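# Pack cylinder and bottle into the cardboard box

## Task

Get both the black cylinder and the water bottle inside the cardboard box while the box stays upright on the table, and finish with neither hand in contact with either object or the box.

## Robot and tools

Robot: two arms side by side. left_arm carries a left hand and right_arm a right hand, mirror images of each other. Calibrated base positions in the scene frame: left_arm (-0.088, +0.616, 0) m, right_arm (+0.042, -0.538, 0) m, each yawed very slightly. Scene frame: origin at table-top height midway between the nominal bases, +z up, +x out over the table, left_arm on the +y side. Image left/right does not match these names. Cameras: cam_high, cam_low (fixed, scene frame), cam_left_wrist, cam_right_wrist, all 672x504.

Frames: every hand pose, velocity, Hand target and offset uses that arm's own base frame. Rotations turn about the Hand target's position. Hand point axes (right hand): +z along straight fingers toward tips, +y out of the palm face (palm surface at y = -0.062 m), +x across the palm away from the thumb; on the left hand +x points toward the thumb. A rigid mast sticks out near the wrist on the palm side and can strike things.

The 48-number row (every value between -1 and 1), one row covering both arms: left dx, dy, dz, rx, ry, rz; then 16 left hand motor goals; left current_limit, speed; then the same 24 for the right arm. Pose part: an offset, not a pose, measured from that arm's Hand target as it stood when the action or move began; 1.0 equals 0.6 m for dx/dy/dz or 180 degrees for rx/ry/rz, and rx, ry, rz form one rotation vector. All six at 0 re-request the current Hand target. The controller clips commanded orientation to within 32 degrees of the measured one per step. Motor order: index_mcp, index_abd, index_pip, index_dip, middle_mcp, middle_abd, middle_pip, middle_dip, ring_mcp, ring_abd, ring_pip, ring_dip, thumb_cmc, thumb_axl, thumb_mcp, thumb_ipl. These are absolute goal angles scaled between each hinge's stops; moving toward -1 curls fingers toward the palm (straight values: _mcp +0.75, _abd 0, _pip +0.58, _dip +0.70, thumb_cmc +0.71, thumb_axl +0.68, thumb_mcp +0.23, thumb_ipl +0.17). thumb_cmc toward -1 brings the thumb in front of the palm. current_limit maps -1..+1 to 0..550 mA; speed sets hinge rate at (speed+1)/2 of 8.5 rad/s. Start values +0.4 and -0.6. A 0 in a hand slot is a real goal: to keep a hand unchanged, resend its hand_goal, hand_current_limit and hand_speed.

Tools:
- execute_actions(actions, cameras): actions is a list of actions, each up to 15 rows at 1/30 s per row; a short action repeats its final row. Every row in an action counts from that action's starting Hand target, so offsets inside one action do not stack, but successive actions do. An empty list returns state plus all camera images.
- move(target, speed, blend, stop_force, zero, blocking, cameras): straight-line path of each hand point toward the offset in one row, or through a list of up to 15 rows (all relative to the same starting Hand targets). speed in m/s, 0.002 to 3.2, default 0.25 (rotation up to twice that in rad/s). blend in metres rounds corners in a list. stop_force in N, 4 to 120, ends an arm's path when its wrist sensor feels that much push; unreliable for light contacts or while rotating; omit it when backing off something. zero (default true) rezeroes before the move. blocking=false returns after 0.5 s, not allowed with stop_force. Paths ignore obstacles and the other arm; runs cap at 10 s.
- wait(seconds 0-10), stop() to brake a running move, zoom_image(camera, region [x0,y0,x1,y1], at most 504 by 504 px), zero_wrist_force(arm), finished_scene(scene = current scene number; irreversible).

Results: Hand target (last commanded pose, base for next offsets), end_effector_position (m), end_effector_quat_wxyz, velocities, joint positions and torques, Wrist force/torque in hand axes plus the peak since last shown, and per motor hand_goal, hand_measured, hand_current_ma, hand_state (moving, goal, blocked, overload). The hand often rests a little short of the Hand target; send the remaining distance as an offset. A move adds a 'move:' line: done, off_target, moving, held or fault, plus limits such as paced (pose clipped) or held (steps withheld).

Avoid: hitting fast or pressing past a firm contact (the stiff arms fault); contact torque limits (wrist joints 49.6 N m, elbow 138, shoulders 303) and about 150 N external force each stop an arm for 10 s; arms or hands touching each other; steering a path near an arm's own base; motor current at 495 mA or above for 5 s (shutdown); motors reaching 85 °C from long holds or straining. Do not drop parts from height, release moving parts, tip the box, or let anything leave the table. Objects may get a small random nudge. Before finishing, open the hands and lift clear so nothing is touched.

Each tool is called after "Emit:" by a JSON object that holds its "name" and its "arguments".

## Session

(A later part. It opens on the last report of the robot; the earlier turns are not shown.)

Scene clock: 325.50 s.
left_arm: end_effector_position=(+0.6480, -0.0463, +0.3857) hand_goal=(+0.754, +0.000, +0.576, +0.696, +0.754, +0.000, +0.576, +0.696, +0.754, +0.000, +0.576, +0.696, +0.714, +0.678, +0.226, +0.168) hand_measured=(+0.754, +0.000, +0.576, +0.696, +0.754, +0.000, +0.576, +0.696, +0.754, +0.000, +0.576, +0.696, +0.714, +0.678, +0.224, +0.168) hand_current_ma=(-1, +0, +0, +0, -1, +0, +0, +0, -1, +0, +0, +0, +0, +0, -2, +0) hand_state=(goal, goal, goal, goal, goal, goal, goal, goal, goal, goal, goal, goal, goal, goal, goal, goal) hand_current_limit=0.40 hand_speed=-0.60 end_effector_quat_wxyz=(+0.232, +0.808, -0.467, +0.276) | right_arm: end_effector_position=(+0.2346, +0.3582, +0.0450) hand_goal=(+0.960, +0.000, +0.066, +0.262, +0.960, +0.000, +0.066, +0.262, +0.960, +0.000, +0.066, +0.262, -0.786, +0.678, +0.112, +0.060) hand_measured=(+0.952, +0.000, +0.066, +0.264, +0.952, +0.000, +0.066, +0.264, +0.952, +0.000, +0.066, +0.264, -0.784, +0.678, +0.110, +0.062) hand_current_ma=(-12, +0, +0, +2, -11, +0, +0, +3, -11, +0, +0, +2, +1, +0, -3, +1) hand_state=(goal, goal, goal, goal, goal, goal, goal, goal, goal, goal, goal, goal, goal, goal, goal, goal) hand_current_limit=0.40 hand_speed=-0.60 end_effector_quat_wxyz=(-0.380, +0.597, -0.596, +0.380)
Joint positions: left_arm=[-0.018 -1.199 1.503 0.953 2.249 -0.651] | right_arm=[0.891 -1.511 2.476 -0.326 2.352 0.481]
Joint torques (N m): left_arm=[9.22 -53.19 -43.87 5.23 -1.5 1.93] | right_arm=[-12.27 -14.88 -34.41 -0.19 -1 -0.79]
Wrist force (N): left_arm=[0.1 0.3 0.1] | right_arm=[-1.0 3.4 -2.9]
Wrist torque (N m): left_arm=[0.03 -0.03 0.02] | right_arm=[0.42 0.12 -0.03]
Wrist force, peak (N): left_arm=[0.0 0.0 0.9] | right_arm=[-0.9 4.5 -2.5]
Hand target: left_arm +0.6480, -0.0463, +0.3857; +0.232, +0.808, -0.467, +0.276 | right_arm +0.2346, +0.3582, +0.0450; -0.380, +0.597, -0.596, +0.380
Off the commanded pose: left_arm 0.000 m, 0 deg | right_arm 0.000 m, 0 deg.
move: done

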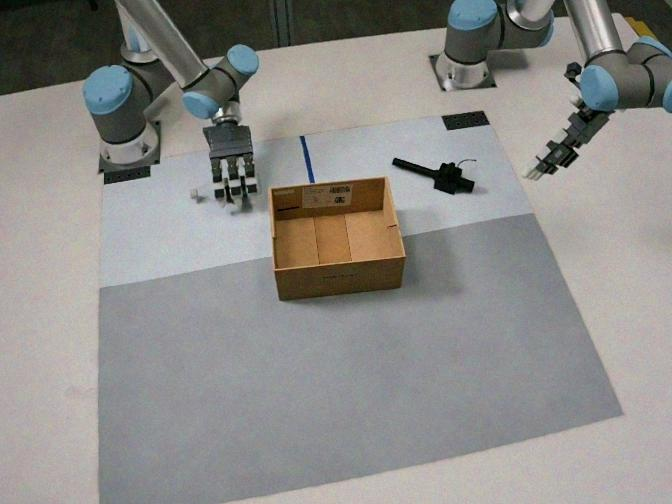

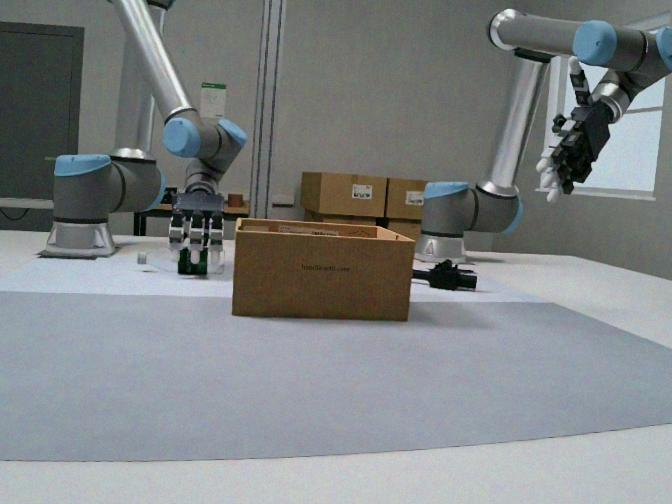

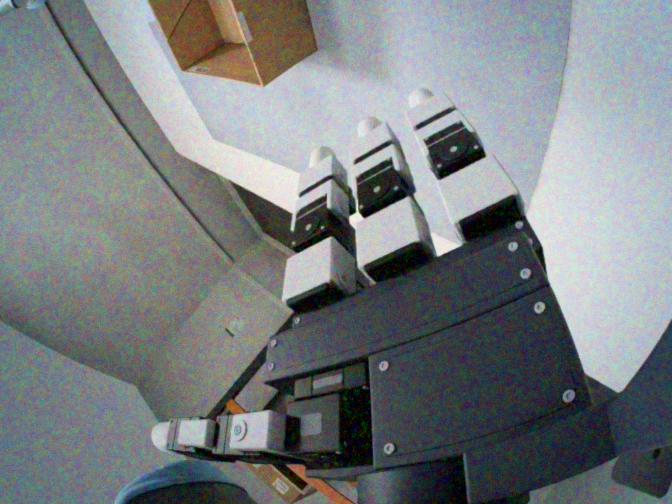

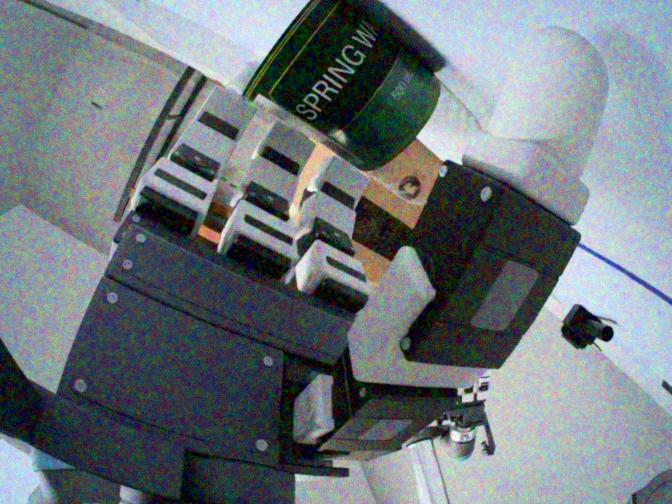

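Emit:
{"name": "move", "arguments": {"target": [0,0,0,0,0,0,0.754,0,0.576,0.696,0.754,0,0.576,0.696,0.754,0,0.576,0.696,0.714,0.678,0.226,0.168,0.4,-0.6,0,0,-0.01,0,0,0,0.959,0,0.066,0.261,0.959,0,0.066,0.261,0.959,0,0.066,0.261,-0.786,0.677,0.112,0.059,0.4,-0.6], "speed": 0.1, "stop_force": 12}}

Emit:
{"name": "execute_actions", "arguments": {"actions": [[[0,0,0,0,0,0,0.754,0,0.576,0.696,0.754,0,0.576,0.696,0.754,0,0.576,0.696,0.714,0.678,0.226,0.168,0.4,-0.6,0,0,0,0,0,0,0.890,0,-0.2,0.232,0.890,0,-0.2,0.232,0.890,0,-0.2,0.232,-0.786,0.677,-0.2,0.059,0.2,-0.8]]]}}

Emit:
{"name": "wait", "arguments": {"seconds": 0.5, "cameras": ["all"]}}

Emit:
{"name": "zoom_image", "arguments": {"camera": "cam_low", "region": [110, 180, 260, 300]}}

Scene clock: 340.17 s.
left_arm: end_effector_position=(+0.6480, -0.0463, +0.3857) hand_goal=(+0.754, +0.000, +0.576, +0.696, +0.754, +0.000, +0.576, +0.696, +0.754, +0.000, +0.576, +0.696, +0.714, +0.678, +0.226, +0.168) hand_measured=(+0.754, +0.000, +0.576, +0.696, +0.754, +0.000, +0.576, +0.696, +0.754, +0.000, +0.576, +0.696, +0.714, +0.678, +0.224, +0.168) hand_current_ma=(-1, +0, +0, +0, -1, +0, +0, +0, -1, +0, +0, +0, +0, +0, -2, +0) hand_state=(goal, goal, goal, goal, goal, goal, goal, goal, goal, goal, goal, goal, goal, goal, goal, goal) hand_current_limit=0.40 hand_speed=-0.60 end_effector_quat_wxyz=(+0.232, +0.808, -0.467, +0.276) | right_arm: end_effector_position=(+0.2346, +0.3582, +0.0390) hand_goal=(+0.960, +0.000, +0.066, +0.262, +0.960, +0.000, +0.066, +0.262, +0.960, +0.000, +0.066, +0.262, -0.786, +0.678, +0.112, +0.060) hand_measured=(+0.952, +0.000, +0.066, +0.264, +0.952, +0.000, +0.066, +0.264, +0.952, +0.000, +0.066, +0.264, -0.784, +0.678, +0.110, +0.062) hand_current_ma=(-12, +0, +0, +2, -11, +0, +0, +3, -11, +0, +0, +2, +1, +0, -3, +1) hand_state=(goal, goal, goal, goal, goal, goal, goal, goal, goal, goal, goal, goal, goal, goal, goal, goal) hand_current_limit=0.40 hand_speed=-0.60 end_effector_quat_wxyz=(-0.380, +0.597, -0.596, +0.380)
Joint positions: left_arm=[-0.018 -1.199 1.503 0.953 2.249 -0.651] | right_arm=[0.891 -1.498 2.48 -0.343 2.352 0.481]
Joint torques (N m): left_arm=[8.73 -52.61 -42.86 4.81 -1.87 1.92] | right_arm=[-11.81 -34.42 -19.06 4.36 -0.6 -0.15]
Wrist force (N): left_arm=[0.2 0.3 0.3] | right_arm=[-0.6 3.5 -2.9]
Wrist torque (N m): left_arm=[0.00 -0.04 0.02] | right_arm=[0.44 0.08 0.01]
Wrist force, peak (N): left_arm=[0.4 0.9 0.2] | right_arm=[-1.5 4.1 -2.9]
Hand target: left_arm +0.6480, -0.0463, +0.3857; +0.232, +0.808, -0.467, +0.276 | right_arm +0.2346, +0.3582, +0.0390; -0.380, +0.597, -0.596, +0.380
Off the commanded pose: left_arm 0.000 m, 0 deg | right_arm 0.000 m, 0 deg.
move: done

Scene clock: 341.00 s.
left_arm: end_effector_position=(+0.6480, -0.0463, +0.3857) hand_goal=(+0.754, +0.000, +0.576, +0.696, +0.754, +0.000, +0.576, +0.696, +0.754, +0.000, +0.576, +0.696, +0.714, +0.678, +0.226, +0.168) hand_measured=(+0.754, +0.000, +0.576, +0.696, +0.754, +0.000, +0.576, +0.696, +0.754, +0.000, +0.576, +0.696, +0.714, +0.678, +0.224, +0.168) hand_current_ma=(-1, +0, +0, +0, -1, +0, +0, +0, -1, +0, +0, +0, +0, +0, -2, +0) hand_state=(goal, goal, goal, goal, goal, goal, goal, goal, goal, goal, goal, goal, goal, goal, goal, goal) hand_current_limit=0.40 hand_speed=-0.60 end_effector_quat_wxyz=(+0.232, +0.808, -0.467, +0.276) | right_arm: end_effector_position=(+0.2346, +0.3582, +0.0390) hand_goal=(+0.890, +0.000, -0.200, +0.232, +0.890, +0.000, -0.200, +0.232, +0.890, +0.000, -0.200, +0.232, -0.786, +0.678, -0.200, +0.060) hand_measured=(+0.884, +0.000, -0.198, +0.234, +0.884, +0.000, -0.198, +0.236, +0.884, +0.000, -0.198, +0.234, -0.784, +0.678, -0.196, +0.062) hand_current_ma=(-8, +0, +1, +2, -8, +0, +1, +3, -7, +0, +1, +3, +1, +0, +6, +1) hand_state=(goal, goal, goal, goal, goal, goal, goal, goal, goal, goal, goal, goal, goal, goal, goal, goal) hand_current_limit=0.20 hand_speed=-0.80 end_effector_quat_wxyz=(-0.380, +0.597, -0.596, +0.380)
Joint positions: left_arm=[-0.018 -1.199 1.503 0.953 2.249 -0.651] | right_arm=[0.891 -1.498 2.48 -0.343 2.352 0.481]
Joint torques (N m): left_arm=[9.47 -53.21 -44.04 5.2 -2 1.7] | right_arm=[-12.57 -34.61 -28.42 4.22 -0.29 0.01]
Wrist force (N): left_arm=[0.1 0.2 0.1] | right_arm=[-0.8 3.6 -2.5]
Wrist torque (N m): left_arm=[0.02 -0.03 0.02] | right_arm=[0.42 0.11 0.00]
Wrist force, peak (N): left_arm=[0.4 1.0 -0.1] | right_arm=[-0.5 3.8 -3.0]
Hand target: left_arm +0.6480, -0.0463, +0.3857; +0.232, +0.808, -0.467, +0.276 | right_arm +0.2346, +0.3582, +0.0390; -0.380, +0.597, -0.596, +0.380
Off the commanded pose: left_arm 0.000 m, 0 deg | right_arm 0.000 m, 0 deg.
Step readings (end_effector_position of left_arm | right_arm):
0: (+0.6480, -0.0463, +0.3857) | (+0.2346, +0.3582, +0.0390)
1: (+0.6480, -0.0463, +0.3857) | (+0.2346, +0.3582, +0.0390)
2: (+0.6480, -0.0463, +0.3857) | (+0.2346, +0.3582, +0.0390)
4: (+0.6480, -0.0463, +0.3857) | (+0.2346, +0.3582, +0.0390)
8: (+0.6480, -0.0463, +0.3857) | (+0.2346, +0.3582, +0.0390)
15: (+0.6480, -0.0463, +0.3857) | (+0.2346, +0.3582, +0.0390)

Scene clock: 341.50 s.
left_arm: end_effector_position=(+0.6480, -0.0463, +0.3857) hand_goal=(+0.754, +0.000, +0.576, +0.696, +0.754, +0.000, +0.576, +0.696, +0.754, +0.000, +0.576, +0.696, +0.714, +0.678, +0.226, +0.168) hand_measured=(+0.754, +0.000, +0.576, +0.696, +0.754, +0.000, +0.576, +0.696, +0.754, +0.000, +0.576, +0.696, +0.714, +0.678, +0.224, +0.168) hand_current_ma=(-1, +0, +0, +0, -1, +0, +0, +0, -1, +0, +0, +0, +0, +0, -2, +0) hand_state=(goal, goal, goal, goal, goal, goal, goal, goal, goal, goal, goal, goal, goal, goal, goal, goal) hand_current_limit=0.40 hand_speed=-0.60 end_effector_quat_wxyz=(+0.232, +0.808, -0.467, +0.276) | right_arm: end_effector_position=(+0.2346, +0.3582, +0.0390) hand_goal=(+0.890, +0.000, -0.200, +0.232, +0.890, +0.000, -0.200, +0.232, +0.890, +0.000, -0.200, +0.232, -0.786, +0.678, -0.200, +0.060) hand_measured=(+0.884, +0.000, -0.198, +0.234, +0.884, +0.000, -0.198, +0.236, +0.884, +0.000, -0.198, +0.234, -0.784, +0.678, -0.196, +0.062) hand_current_ma=(-8, +0, +1, +2, -8, +0, +1, +3, -7, +0, +1, +3, +1, +0, +6, +1) hand_state=(goal, goal, goal, goal, goal, goal, goal, goal, goal, goal, goal, goal, goal, goal, goal, goal) hand_current_limit=0.20 hand_speed=-0.80 end_effector_quat_wxyz=(-0.380, +0.597, -0.596, +0.380)
Joint positions: left_arm=[-0.018 -1.199 1.503 0.953 2.249 -0.651] | right_arm=[0.891 -1.498 2.48 -0.343 2.352 0.481]
Joint torques (N m): left_arm=[8.72 -53.73 -43.71 4.98 -1.79 2.03] | right_arm=[-11.43 -33.99 -30.94 4.12 -0.05 -0.23]
Wrist force (N): left_arm=[0.0 -0.2 0.2] | right_arm=[-0.9 3.6 -3.0]
Wrist torque (N m): left_arm=[-0.05 -0.01 0.01] | right_arm=[0.46 0.13 -0.02]
Wrist force, peak (N): left_arm=[0.4 0.1 0.5] | right_arm=[-1.3 3.7 -3.0]
Hand target: left_arm +0.6480, -0.0463, +0.3857; +0.232, +0.808, -0.467, +0.276 | right_arm +0.2346, +0.3582, +0.0390; -0.380, +0.597, -0.596, +0.380
Off the commanded pose: left_arm 0.000 m, 0 deg | right_arm 0.000 m, 0 deg.
wait: 0.50 s; at rest by 0.17 s

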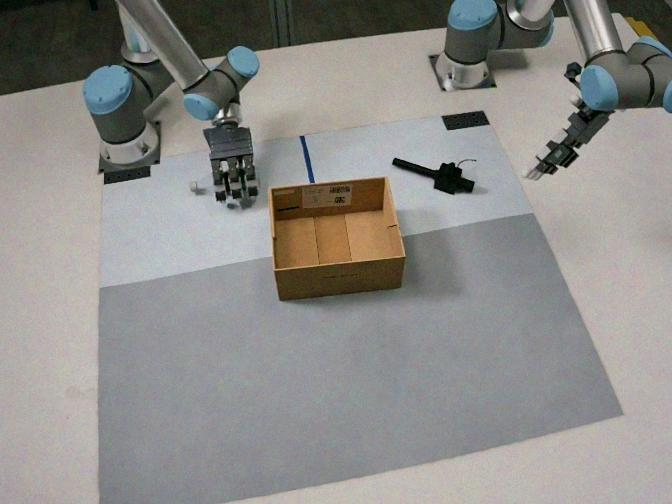

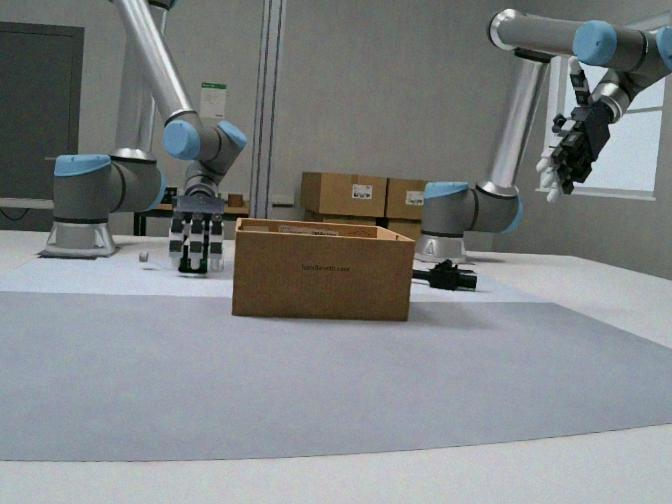

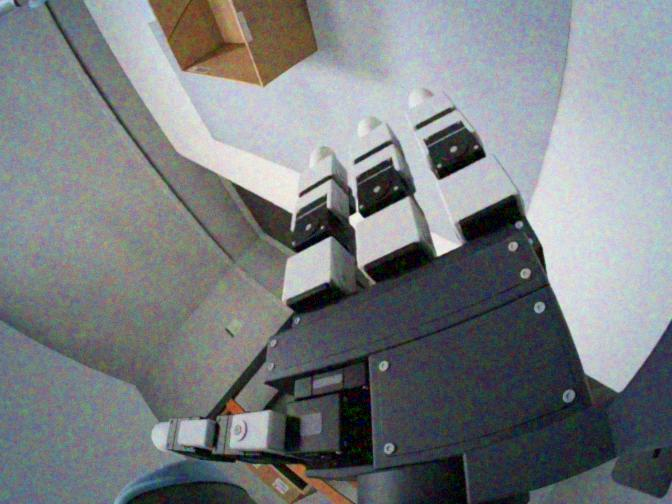

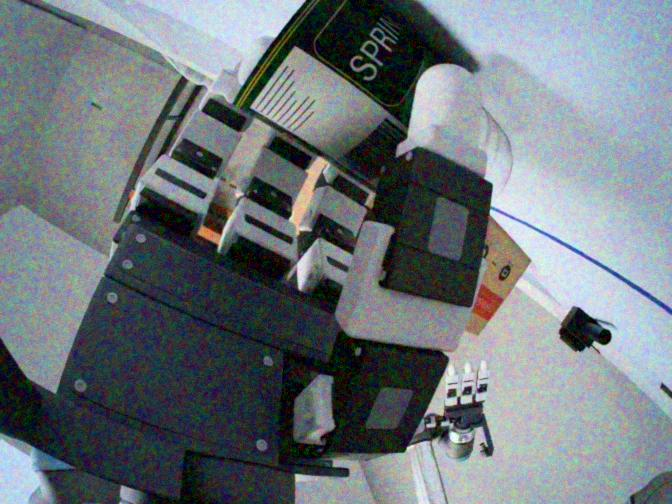

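Scaled by 3.360 from the camera's 672x504 image, which has a finer 960x720 frame.

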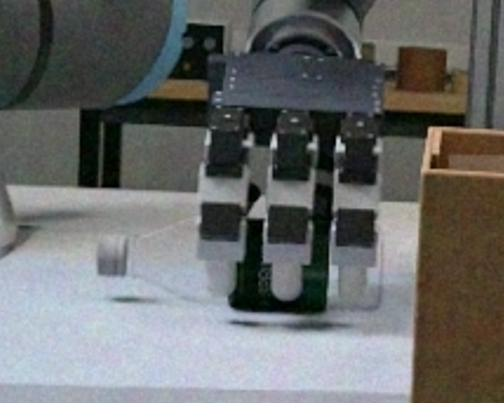

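Emit:
{"name": "execute_actions", "arguments": {"actions": [[[0,0,0,0,0,0,0.754,0,0.576,0.696,0.754,0,0.576,0.696,0.754,0,0.576,0.696,0.714,0.678,0.226,0.168,0.4,-0.6,0,0,0,0,0,0,0.850,0,-0.36,0.15,0.850,0,-0.36,0.15,0.850,0,-0.36,0.15,-0.786,0.677,-0.3,0.0,0.2,-0.85]],[[0,0,0,0,0,0,0.754,0,0.576,0.696,0.754,0,0.576,0.696,0.754,0,0.576,0.696,0.714,0.678,0.226,0.168,0.4,-0.6,0,0,0,0,0,0,0.80,0,-0.5,0.0,0.80,0,-0.5,0.0,0.80,0,-0.5,0.0,-0.786,0.677,-0.4,-0.1,0.2,-0.85]]]}}

Emit:
{"name": "wait", "arguments": {"seconds": 0.5, "cameras": ["all"]}}

Emit:
{"name": "zoom_image", "arguments": {"camera": "cam_low", "region": [110, 180, 260, 300]}}

Scene clock: 349.30 s.
left_arm: end_effector_position=(+0.6480, -0.0463, +0.3857) hand_goal=(+0.754, +0.000, +0.576, +0.696, +0.754, +0.000, +0.576, +0.696, +0.754, +0.000, +0.576, +0.696, +0.714, +0.678, +0.226, +0.168) hand_measured=(+0.754, +0.000, +0.576, +0.696, +0.754, +0.000, +0.576, +0.696, +0.754, +0.000, +0.576, +0.696, +0.714, +0.678, +0.224, +0.168) hand_current_ma=(-1, +0, +0, +0, -1, +0, +0, +0, -1, +0, +0, +0, +0, +0, -2, +0) hand_state=(goal, goal, goal, goal, goal, goal, goal, goal, goal, goal, goal, goal, goal, goal, goal, goal) hand_current_limit=0.40 hand_speed=-0.60 end_effector_quat_wxyz=(+0.232, +0.808, -0.467, +0.276) | right_arm: end_effector_position=(+0.2346, +0.3582, +0.0390) hand_goal=(+0.800, +0.000, -0.500, +0.000, +0.800, +0.000, -0.500, +0.000, +0.800, +0.000, -0.500, +0.000, -0.786, +0.678, -0.400, -0.100) hand_measured=(+0.854, +0.000, -0.452, +0.022, +0.838, +0.000, -0.460, +0.020, +0.824, +0.000, -0.472, +0.016, -0.770, +0.686, -0.112, +0.026) hand_current_ma=(+147, +0, +117, +42, +91, +0, +88, +37, +49, +0, +58, +25, +26, +11, +330, +330) hand_state=(blocked, goal, blocked, blocked, blocked, goal, blocked, blocked, blocked, goal, blocked, goal, goal, goal, blocked, blocked) hand_current_limit=0.20 hand_speed=-0.85 end_effector_quat_wxyz=(-0.380, +0.597, -0.596, +0.380)
Joint positions: left_arm=[-0.018 -1.199 1.503 0.953 2.249 -0.651] | right_arm=[0.891 -1.498 2.48 -0.343 2.352 0.481]
Joint torques (N m): left_arm=[10.46 -53.44 -43.14 5.25 -1.72 1.82] | right_arm=[-10.18 -33.79 -31.33 3.07 1.78 -0.13]
Wrist force (N): left_arm=[0.0 0.1 0.2] | right_arm=[-0.7 4.0 -3.1]
Wrist torque (N m): left_arm=[0.00 -0.01 0.01] | right_arm=[0.53 0.09 0.02]
Wrist force, peak (N): left_arm=[0.1 0.8 0.3] | right_arm=[-1.3 4.0 -3.2]
Hand target: left_arm +0.6480, -0.0463, +0.3857; +0.232, +0.808, -0.467, +0.276 | right_arm +0.2346, +0.3582, +0.0390; -0.380, +0.597, -0.596, +0.380
Off the commanded pose: left_arm 0.000 m, 0 deg | right_arm 0.000 m, 0 deg.
Step readings (end_effector_position of left_arm | right_arm):
0: (+0.6480, -0.0463, +0.3857) | (+0.2346, +0.3582, +0.0390)
1: (+0.6480, -0.0463, +0.3857) | (+0.2346, +0.3582, +0.0390)
2: (+0.6480, -0.0463, +0.3857) | (+0.2346, +0.3582, +0.0390)
4: (+0.6480, -0.0463, +0.3857) | (+0.2346, +0.3582, +0.0390)
8: (+0.6480, -0.0463, +0.3857) | (+0.2346, +0.3582, +0.0390)
15: (+0.6480, -0.0463, +0.3857) | (+0.2346, +0.3582, +0.0390)
16: (+0.6480, -0.0463, +0.3857) | (+0.2346, +0.3582, +0.0390)
17: (+0.6480, -0.0463, +0.3857) | (+0.2346, +0.3582, +0.0390)
19: (+0.6480, -0.0463, +0.3857) | (+0.2346, +0.3582, +0.0390)
23: (+0.6480, -0.0463, +0.3857) | (+0.2346, +0.3582, +0.0390)
30: (+0.6480, -0.0463, +0.3857) | (+0.2346, +0.3582, +0.0390)

Scene clock: 349.80 s.
left_arm: end_effector_position=(+0.6480, -0.0463, +0.3857) hand_goal=(+0.754, +0.000, +0.576, +0.696, +0.754, +0.000, +0.576, +0.696, +0.754, +0.000, +0.576, +0.696, +0.714, +0.678, +0.226, +0.168) hand_measured=(+0.754, +0.000, +0.576, +0.696, +0.754, +0.000, +0.576, +0.696, +0.754, +0.000, +0.576, +0.696, +0.714, +0.678, +0.224, +0.168) hand_current_ma=(-1, +0, +0, +0, -1, +0, +0, +0, -1, +0, +0, +0, +0, +0, -2, +0) hand_state=(goal, goal, goal, goal, goal, goal, goal, goal, goal, goal, goal, goal, goal, goal, goal, goal) hand_current_limit=0.40 hand_speed=-0.60 end_effector_quat_wxyz=(+0.232, +0.808, -0.467, +0.276) | right_arm: end_effector_position=(+0.2346, +0.3582, +0.0390) hand_goal=(+0.800, +0.000, -0.500, +0.000, +0.800, +0.000, -0.500, +0.000, +0.800, +0.000, -0.500, +0.000, -0.786, +0.678, -0.400, -0.100) hand_measured=(+0.854, +0.000, -0.452, +0.022, +0.838, +0.000, -0.460, +0.020, +0.824, +0.000, -0.472, +0.016, -0.770, +0.686, -0.112, +0.026) hand_current_ma=(+147, +0, +117, +42, +91, +0, +88, +37, +49, +0, +58, +25, +26, +11, +330, +330) hand_state=(blocked, goal, blocked, blocked, blocked, goal, blocked, blocked, blocked, goal, blocked, goal, goal, goal, blocked, blocked) hand_current_limit=0.20 hand_speed=-0.85 end_effector_quat_wxyz=(-0.380, +0.597, -0.596, +0.380)
Joint positions: left_arm=[-0.018 -1.199 1.503 0.953 2.249 -0.651] | right_arm=[0.891 -1.498 2.48 -0.343 2.352 0.481]
Joint torques (N m): left_arm=[8.66 -53.34 -43.96 5.48 -1.8 1.8] | right_arm=[-11.42 -32.32 -30.92 3.1 1.85 -0.22]
Wrist force (N): left_arm=[0.6 0.3 -0.1] | right_arm=[-1.0 4.2 -2.8]
Wrist torque (N m): left_arm=[0.03 -0.09 0.06] | right_arm=[0.54 0.12 0.00]
Wrist force, peak (N): left_arm=[0.5 0.5 0.1] | right_arm=[-1.0 4.2 -2.8]
Hand target: left_arm +0.6480, -0.0463, +0.3857; +0.232, +0.808, -0.467, +0.276 | right_arm +0.2346, +0.3582, +0.0390; -0.380, +0.597, -0.596, +0.380
Off the commanded pose: left_arm 0.000 m, 0 deg | right_arm 0.000 m, 0 deg.
wait: 0.50 s; at rest by 0.17 s

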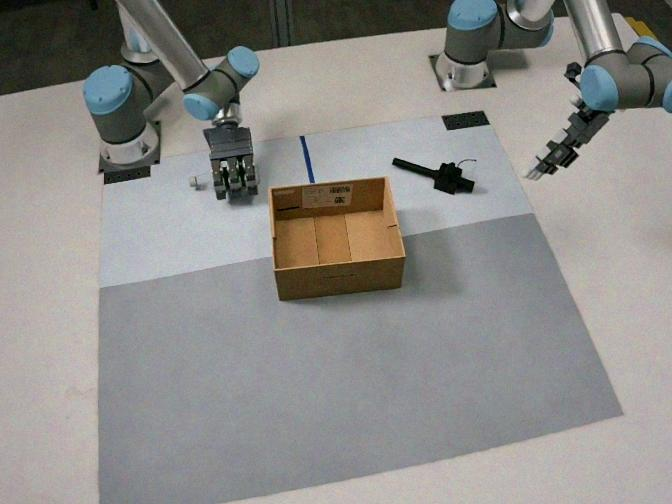

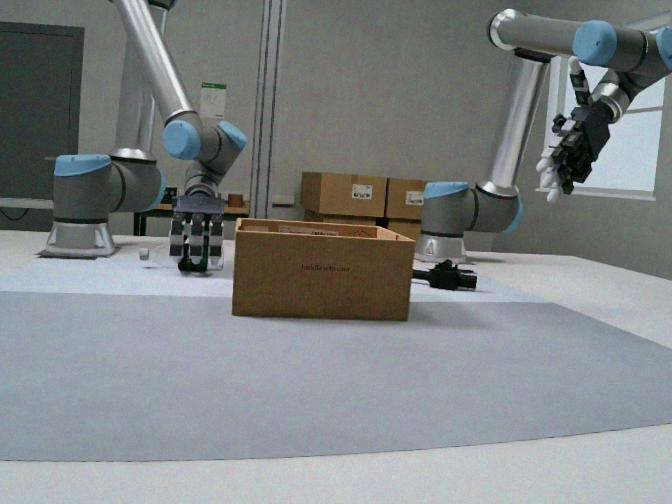

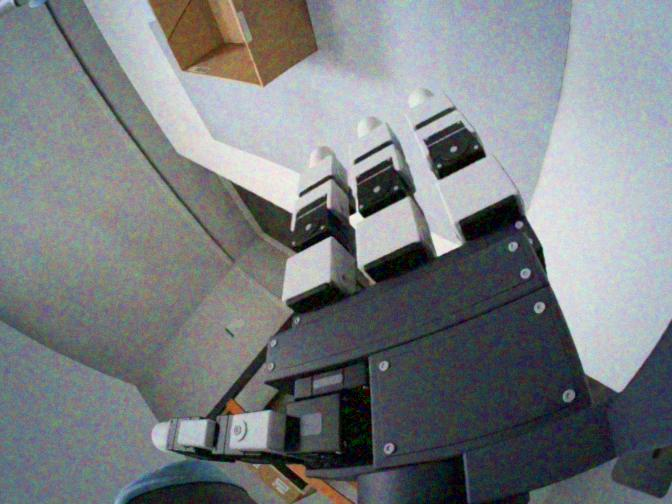

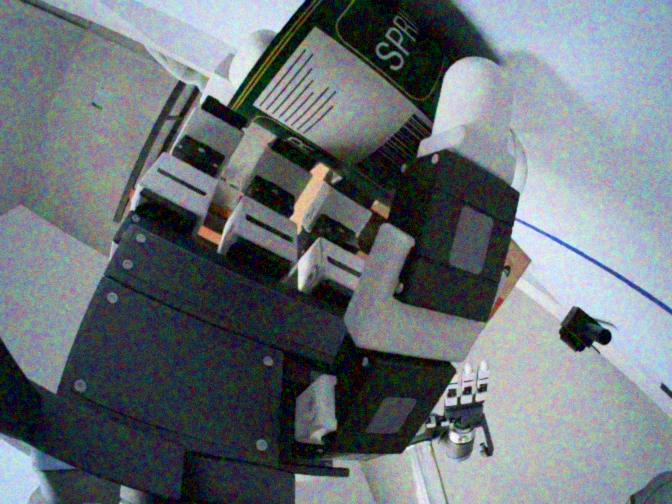

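Scaled by 3.360 from the camera's 672x504 image, which has a finer 960x720 frame.

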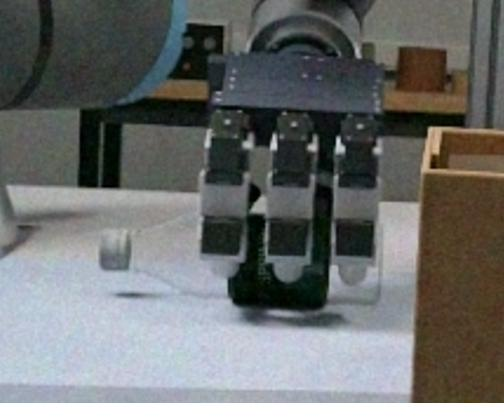

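Emit:
{"name": "move", "arguments": {"target": [0,0,0,0,0,0,0.754,0,0.576,0.696,0.754,0,0.576,0.696,0.754,0,0.576,0.696,0.714,0.678,0.226,0.168,0.4,-0.6,0,0,0.1,0,0,0,0.78,0,-0.55,-0.05,0.76,0,-0.58,-0.05,0.74,0,-0.6,-0.1,-0.786,0.677,-0.4,-0.1,0.35,-0.85], "speed": 0.08, "cameras": ["all"]}}

Emit:
{"name": "zoom_image", "arguments": {"camera": "cam_low", "region": [110, 160, 260, 300]}}

Scene clock: 355.27 s.
left_arm: end_effector_position=(+0.6480, -0.0463, +0.3857) hand_goal=(+0.754, +0.000, +0.576, +0.696, +0.754, +0.000, +0.576, +0.696, +0.754, +0.000, +0.576, +0.696, +0.714, +0.678, +0.226, +0.168) hand_measured=(+0.754, +0.000, +0.576, +0.696, +0.754, +0.000, +0.576, +0.696, +0.754, +0.000, +0.576, +0.696, +0.714, +0.678, +0.224, +0.168) hand_current_ma=(-1, +0, +0, +0, -1, +0, +0, +0, -1, +0, +0, +0, +0, +0, -2, +0) hand_state=(goal, goal, goal, goal, goal, goal, goal, goal, goal, goal, goal, goal, goal, goal, goal, goal) hand_current_limit=0.40 hand_speed=-0.60 end_effector_quat_wxyz=(+0.232, +0.808, -0.467, +0.276) | right_arm: end_effector_position=(+0.2347, +0.3583, +0.0990) hand_goal=(+0.780, +0.000, -0.550, -0.050, +0.760, +0.000, -0.580, -0.050, +0.740, +0.000, -0.600, -0.100, -0.786, +0.678, -0.400, -0.100) hand_measured=(+0.822, +0.000, -0.512, -0.034, +0.806, +0.000, -0.546, -0.042, +0.780, +0.000, -0.556, -0.080, -0.752, +0.692, -0.036, -0.002) hand_current_ma=(+104, +0, +85, +26, +121, +0, +74, +11, +102, +0, +103, +37, +75, +26, +371, +371) hand_state=(blocked, goal, blocked, goal, blocked, goal, blocked, goal, blocked, goal, blocked, blocked, blocked, goal, blocked, blocked) hand_current_limit=0.35 hand_speed=-0.85 end_effector_quat_wxyz=(-0.380, +0.597, -0.596, +0.380)
Joint positions: left_arm=[-0.018 -1.199 1.503 0.953 2.249 -0.651] | right_arm=[0.891 -1.62 2.435 -0.177 2.352 0.481]
Joint torques (N m): left_arm=[10.19 -54.4 -43.65 4.94 -1.63 1.93] | right_arm=[-10.74 -20.39 -16.11 -0.88 0.83 0.84]
Wrist force (N): left_arm=[0.4 0.3 0.3] | right_arm=[-0.7 3.2 -3.4]
Wrist torque (N m): left_arm=[0.01 -0.06 0.05] | right_arm=[0.45 0.07 0.01]
Wrist force, peak (N): left_arm=[0.5 0.8 0.1] | right_arm=[-1.0 4.1 -3.5]
Hand target: left_arm +0.6480, -0.0463, +0.3857; +0.232, +0.808, -0.467, +0.276 | right_arm +0.2346, +0.3582, +0.0990; -0.380, +0.597, -0.596, +0.380
Off the commanded pose: left_arm 0.000 m, 0 deg | right_arm 0.000 m, 0 deg.
move: done

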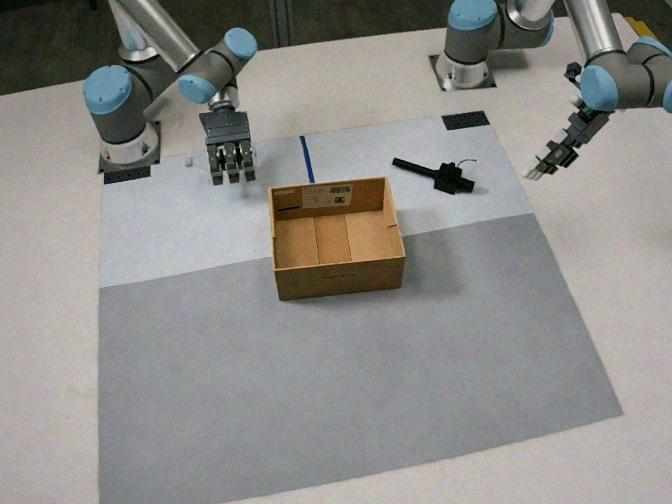

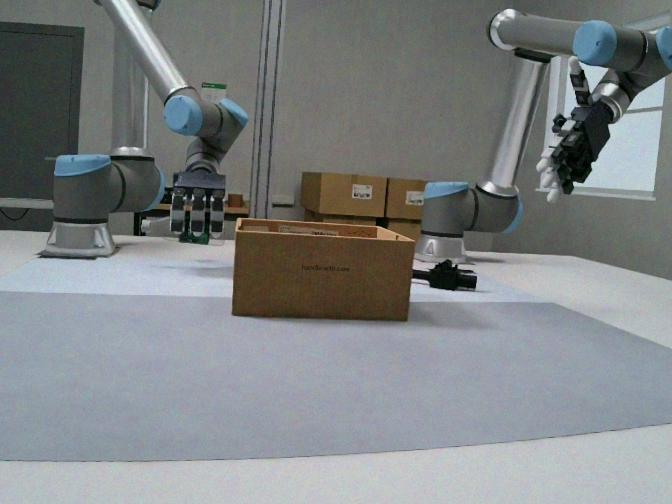

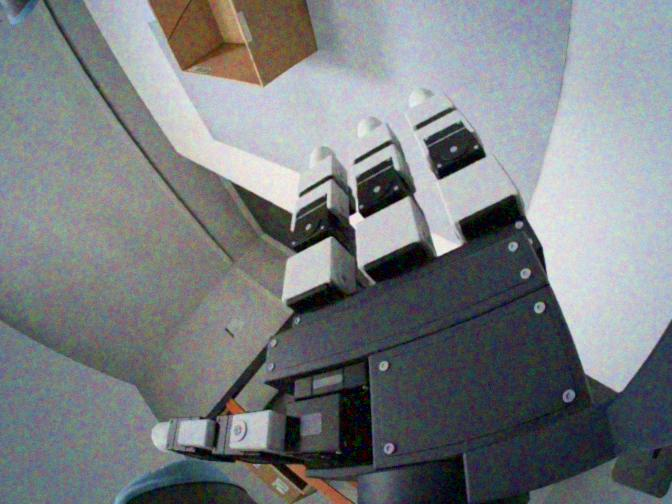

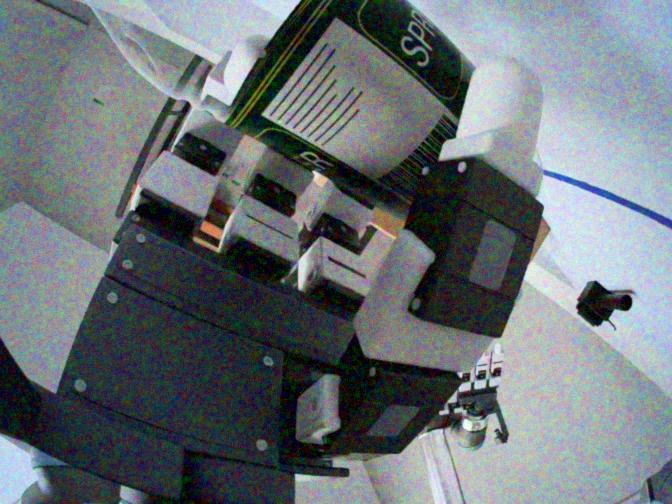

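Scaled by 3.360 from the camera's 672x504 image, which has a finer 960x720 frame.

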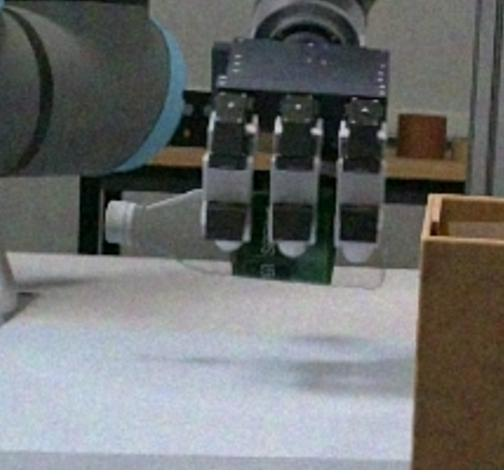

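Emit:
{"name": "move", "arguments": {"target": [[0,0,0,0,0,0,0.754,0,0.576,0.696,0.754,0,0.576,0.696,0.754,0,0.576,0.696,0.714,0.678,0.226,0.168,0.4,-0.6,0,0,0.368,0,0,0,0.78,0,-0.55,-0.05,0.76,0,-0.58,-0.05,0.74,0,-0.6,-0.1,-0.786,0.677,-0.4,-0.1,0.35,-0.85],[0,0,0,0,0,0,0.754,0,0.576,0.696,0.754,0,0.576,0.696,0.754,0,0.576,0.696,0.714,0.678,0.226,0.168,0.4,-0.6,0.574,0.471,0.368,0.039,0.139,-0.026,0.78,0,-0.55,-0.05,0.76,0,-0.58,-0.05,0.74,0,-0.6,-0.1,-0.786,0.677,-0.4,-0.1,0.35,-0.85]], "speed": 0.22, "blend": [0.04, 0], "cameras": ["all"]}}

Emit:
{"name": "zoom_image", "arguments": {"camera": "cam_high", "region": [220, 100, 440, 310]}}

Emit:
{"name": "zoom_image", "arguments": {"camera": "cam_low", "region": [200, 100, 440, 330]}}

Scene clock: 387.63 s.
left_arm: end_effector_position=(+0.6480, -0.0463, +0.3857) hand_goal=(+0.754, +0.000, +0.576, +0.696, +0.754, +0.000, +0.576, +0.696, +0.754, +0.000, +0.576, +0.696, +0.714, +0.678, +0.226, +0.168) hand_measured=(+0.754, +0.000, +0.576, +0.696, +0.754, +0.000, +0.576, +0.696, +0.754, +0.000, +0.576, +0.696, +0.714, +0.678, +0.224, +0.168) hand_current_ma=(-1, +0, +0, +0, -1, +0, +0, +0, -1, +0, +0, +0, +0, +0, -2, +0) hand_state=(goal, goal, goal, goal, goal, goal, goal, goal, goal, goal, goal, goal, goal, goal, goal, goal) hand_current_limit=0.40 hand_speed=-0.60 end_effector_quat_wxyz=(+0.232, +0.808, -0.467, +0.276) | right_arm: end_effector_position=(+0.5790, +0.6407, +0.3197) hand_goal=(+0.780, +0.000, -0.550, -0.050, +0.760, +0.000, -0.580, -0.050, +0.740, +0.000, -0.600, -0.100, -0.786, +0.678, -0.400, -0.100) hand_measured=(+0.820, +0.000, -0.512, -0.034, +0.804, +0.000, -0.546, -0.042, +0.780, +0.000, -0.558, -0.080, -0.752, +0.692, -0.028, -0.018) hand_current_ma=(+97, +0, +83, +25, +114, +0, +72, +11, +96, +0, +100, +36, +75, +26, +371, +369) hand_state=(blocked, goal, blocked, goal, blocked, goal, blocked, goal, blocked, goal, blocked, blocked, blocked, goal, blocked, blocked) hand_current_limit=0.35 hand_speed=-0.85 end_effector_quat_wxyz=(+0.262, -0.616, +0.710, -0.220)
Joint positions: left_arm=[-0.018 -1.199 1.503 0.953 2.249 -0.651] | right_arm=[0.669 -1.08 1.245 0.818 1.972 0.688]
Joint torques (N m): left_arm=[10.79 -53.36 -43.72 4.93 -1.67 1.68] | right_arm=[13.31 -62.43 -47.1 1.62 1.01 -1.84]
Wrist force (N): left_arm=[0.3 0.3 0.3] | right_arm=[-1.0 1.9 -1.0]
Wrist torque (N m): left_arm=[0.00 -0.04 0.03] | right_arm=[0.17 0.15 0.00]
Wrist force, peak (N): left_arm=[0.4 0.8 0.2] | right_arm=[-0.4 5.9 -2.7]
Hand target: left_arm +0.6480, -0.0463, +0.3857; +0.232, +0.808, -0.467, +0.276 | right_arm +0.5790, +0.6408, +0.3198; +0.262, -0.616, +0.710, -0.220
Off the commanded pose: left_arm 0.000 m, 0 deg | right_arm 0.000 m, 0 deg.
move: done

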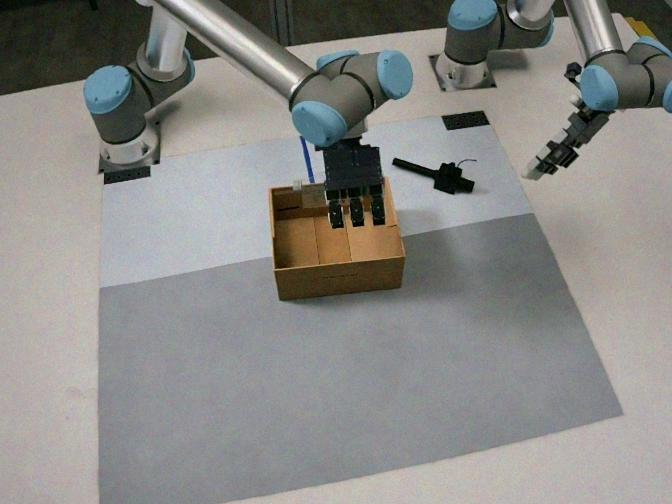

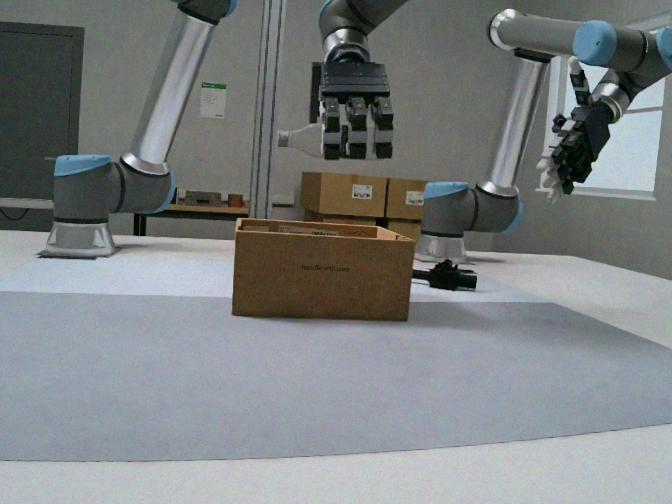

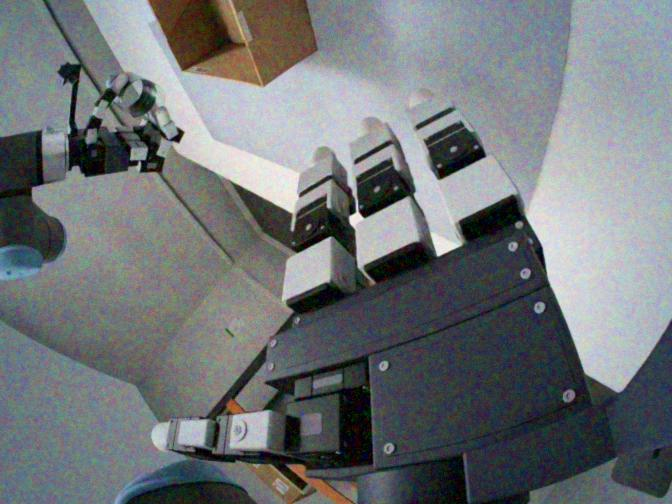

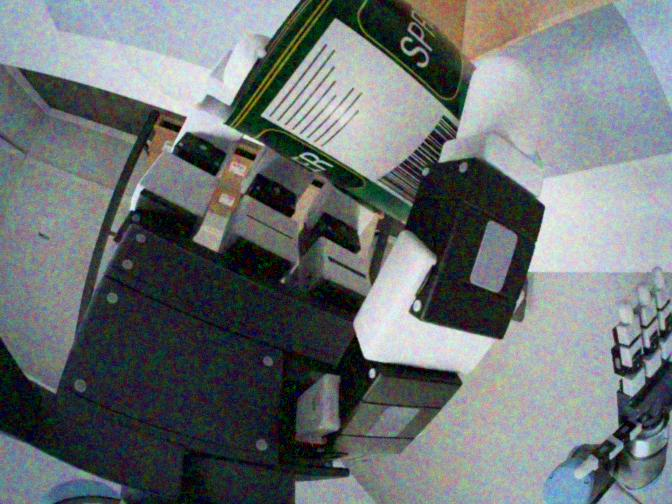

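Scaled by 2.291 from the camera's 672x504 image, which has a finer 960x720 frame.

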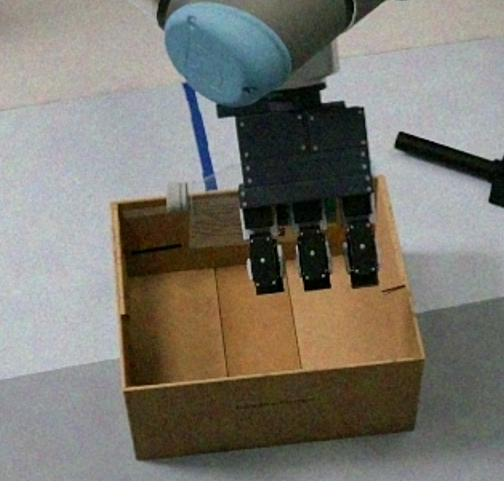

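Scaled by 2.100 from the camera's 672x504 image, which has a finer 960x720 frame.

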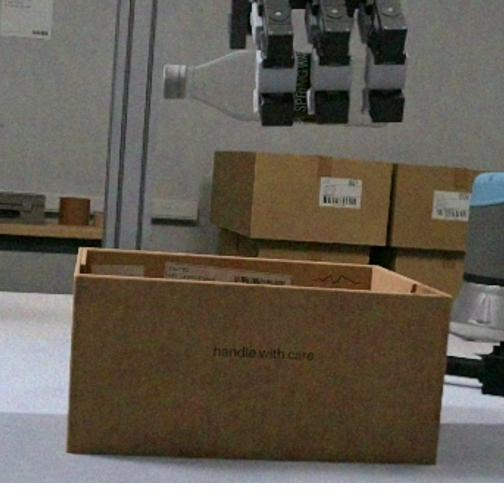

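Emit:
{"name": "move", "arguments": {"target": [[0,0,0,0,0,0,0.754,0,0.576,0.696,0.754,0,0.576,0.696,0.754,0,0.576,0.696,0.714,0.678,0.226,0.168,0.4,-0.6,0.0167,-0.0167,-0.1,0,0,0,0.78,0,-0.55,-0.05,0.76,0,-0.58,-0.05,0.74,0,-0.6,-0.1,-0.786,0.677,-0.4,-0.1,0.35,-0.85],[0,0,0,0,0,0,0.754,0,0.576,0.696,0.754,0,0.576,0.696,0.754,0,0.576,0.696,0.714,0.678,0.226,0.168,0.4,-0.6,0.0167,-0.0167,-0.4,0,0,0,0.78,0,-0.55,-0.05,0.76,0,-0.58,-0.05,0.74,0,-0.6,-0.1,-0.786,0.677,-0.4,-0.1,0.35,-0.85]], "speed": 0.12, "blend": [0.02, 0], "stop_force": 10, "cameras": ["all"]}}

Emit:
{"name": "zoom_image", "arguments": {"camera": "cam_high", "region": [240, 150, 440, 310]}}

Emit:
{"name": "zoom_image", "arguments": {"camera": "cam_low", "region": [200, 150, 440, 330]}}

Scene clock: 402.63 s.
left_arm: end_effector_position=(+0.6480, -0.0463, +0.3857) hand_goal=(+0.754, +0.000, +0.576, +0.696, +0.754, +0.000, +0.576, +0.696, +0.754, +0.000, +0.576, +0.696, +0.714, +0.678, +0.226, +0.168) hand_measured=(+0.754, +0.000, +0.576, +0.696, +0.754, +0.000, +0.576, +0.696, +0.754, +0.000, +0.576, +0.696, +0.714, +0.678, +0.224, +0.168) hand_current_ma=(-1, +0, +0, +0, -1, +0, +0, +0, -1, +0, +0, +0, +0, +0, -2, +0) hand_state=(goal, goal, goal, goal, goal, goal, goal, goal, goal, goal, goal, goal, goal, goal, goal, goal) hand_current_limit=0.40 hand_speed=-0.60 end_effector_quat_wxyz=(+0.232, +0.808, -0.467, +0.276) | right_arm: end_effector_position=(+0.5890, +0.6307, +0.1876) hand_goal=(+0.780, +0.000, -0.550, -0.050, +0.760, +0.000, -0.580, -0.050, +0.740, +0.000, -0.600, -0.100, -0.786, +0.678, -0.400, -0.100) hand_measured=(+0.818, +0.000, -0.516, -0.040, +0.798, +0.000, -0.544, -0.038, +0.794, +0.002, -0.584, -0.096, -0.752, +0.690, -0.022, -0.020) hand_current_ma=(+92, +0, +72, +15, +95, +0, +80, +16, +147, +1, +28, +4, +74, +24, +371, +353) hand_state=(blocked, goal, blocked, goal, blocked, goal, blocked, goal, blocked, goal, goal, goal, blocked, goal, blocked, blocked) hand_current_limit=0.35 hand_speed=-0.85 end_effector_quat_wxyz=(+0.262, -0.616, +0.710, -0.220)
Joint positions: left_arm=[-0.018 -1.199 1.503 0.953 2.249 -0.651] | right_arm=[0.65 -1.024 1.398 0.603 1.961 0.671]
Joint torques (N m): left_arm=[9.24 -52.11 -43.26 5.26 -1.8 2.05] | right_arm=[5.85 -63.8 -24.89 -0.76 -1.47 -0.27]
Wrist force (N): left_arm=[-0.1 0.0 0.1] | right_arm=[-0.6 2.3 -0.4]
Wrist torque (N m): left_arm=[-0.02 0.00 0.01] | right_arm=[0.19 0.08 0.20]
Wrist force, peak (N): left_arm=[0.5 0.8 -0.1] | right_arm=[-2.8 -9.0 -7.7]
Hand target: left_arm +0.6480, -0.0463, +0.3857; +0.232, +0.808, -0.467, +0.276 | right_arm +0.5890, +0.6306, +0.1876; +0.262, -0.616, +0.710, -0.220 (not the last commanded pose)
Off the commanded pose: left_arm 0.000 m, 0 deg | right_arm 0.108 m, 0 deg.
move: contact (right_arm); path passed 1 of 2 targets

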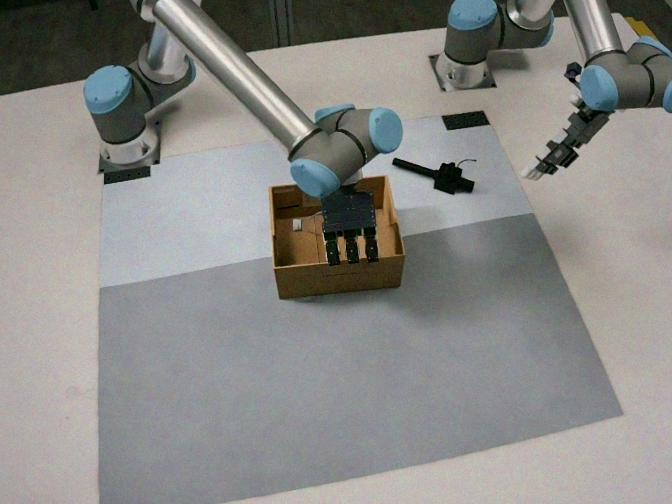

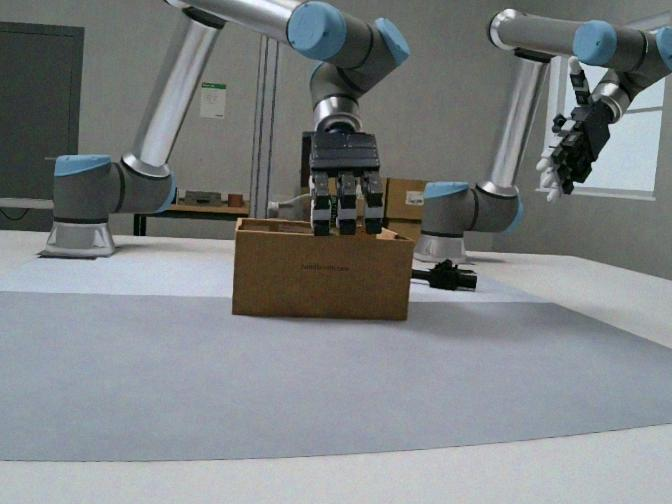

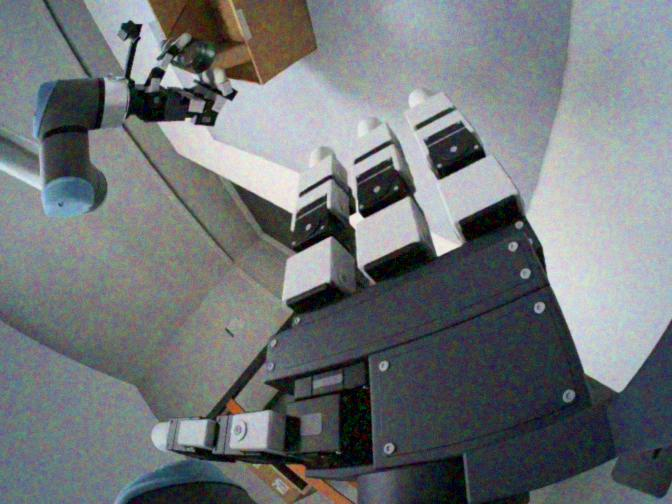

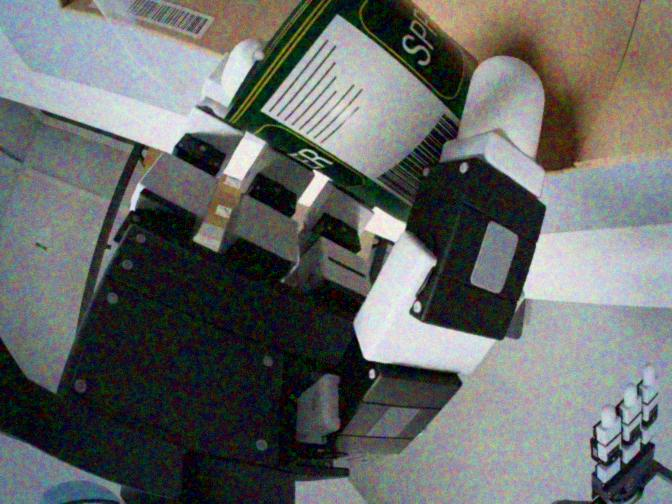

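Scaled by 2.520 from the camera's 672x504 image, which has a finer 960x720 frame.

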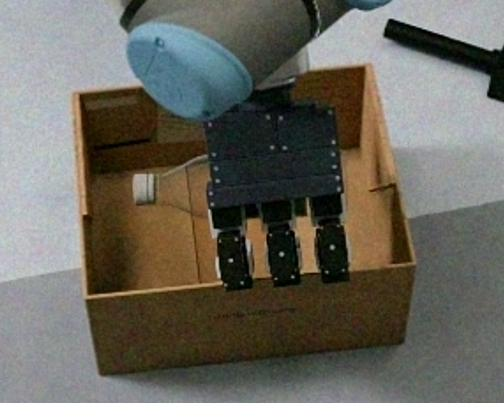

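Scaled by 2.100 from the camera's 672x504 image, which has a finer 960x720 frame.

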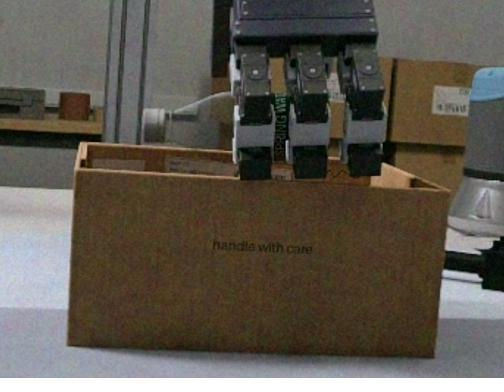

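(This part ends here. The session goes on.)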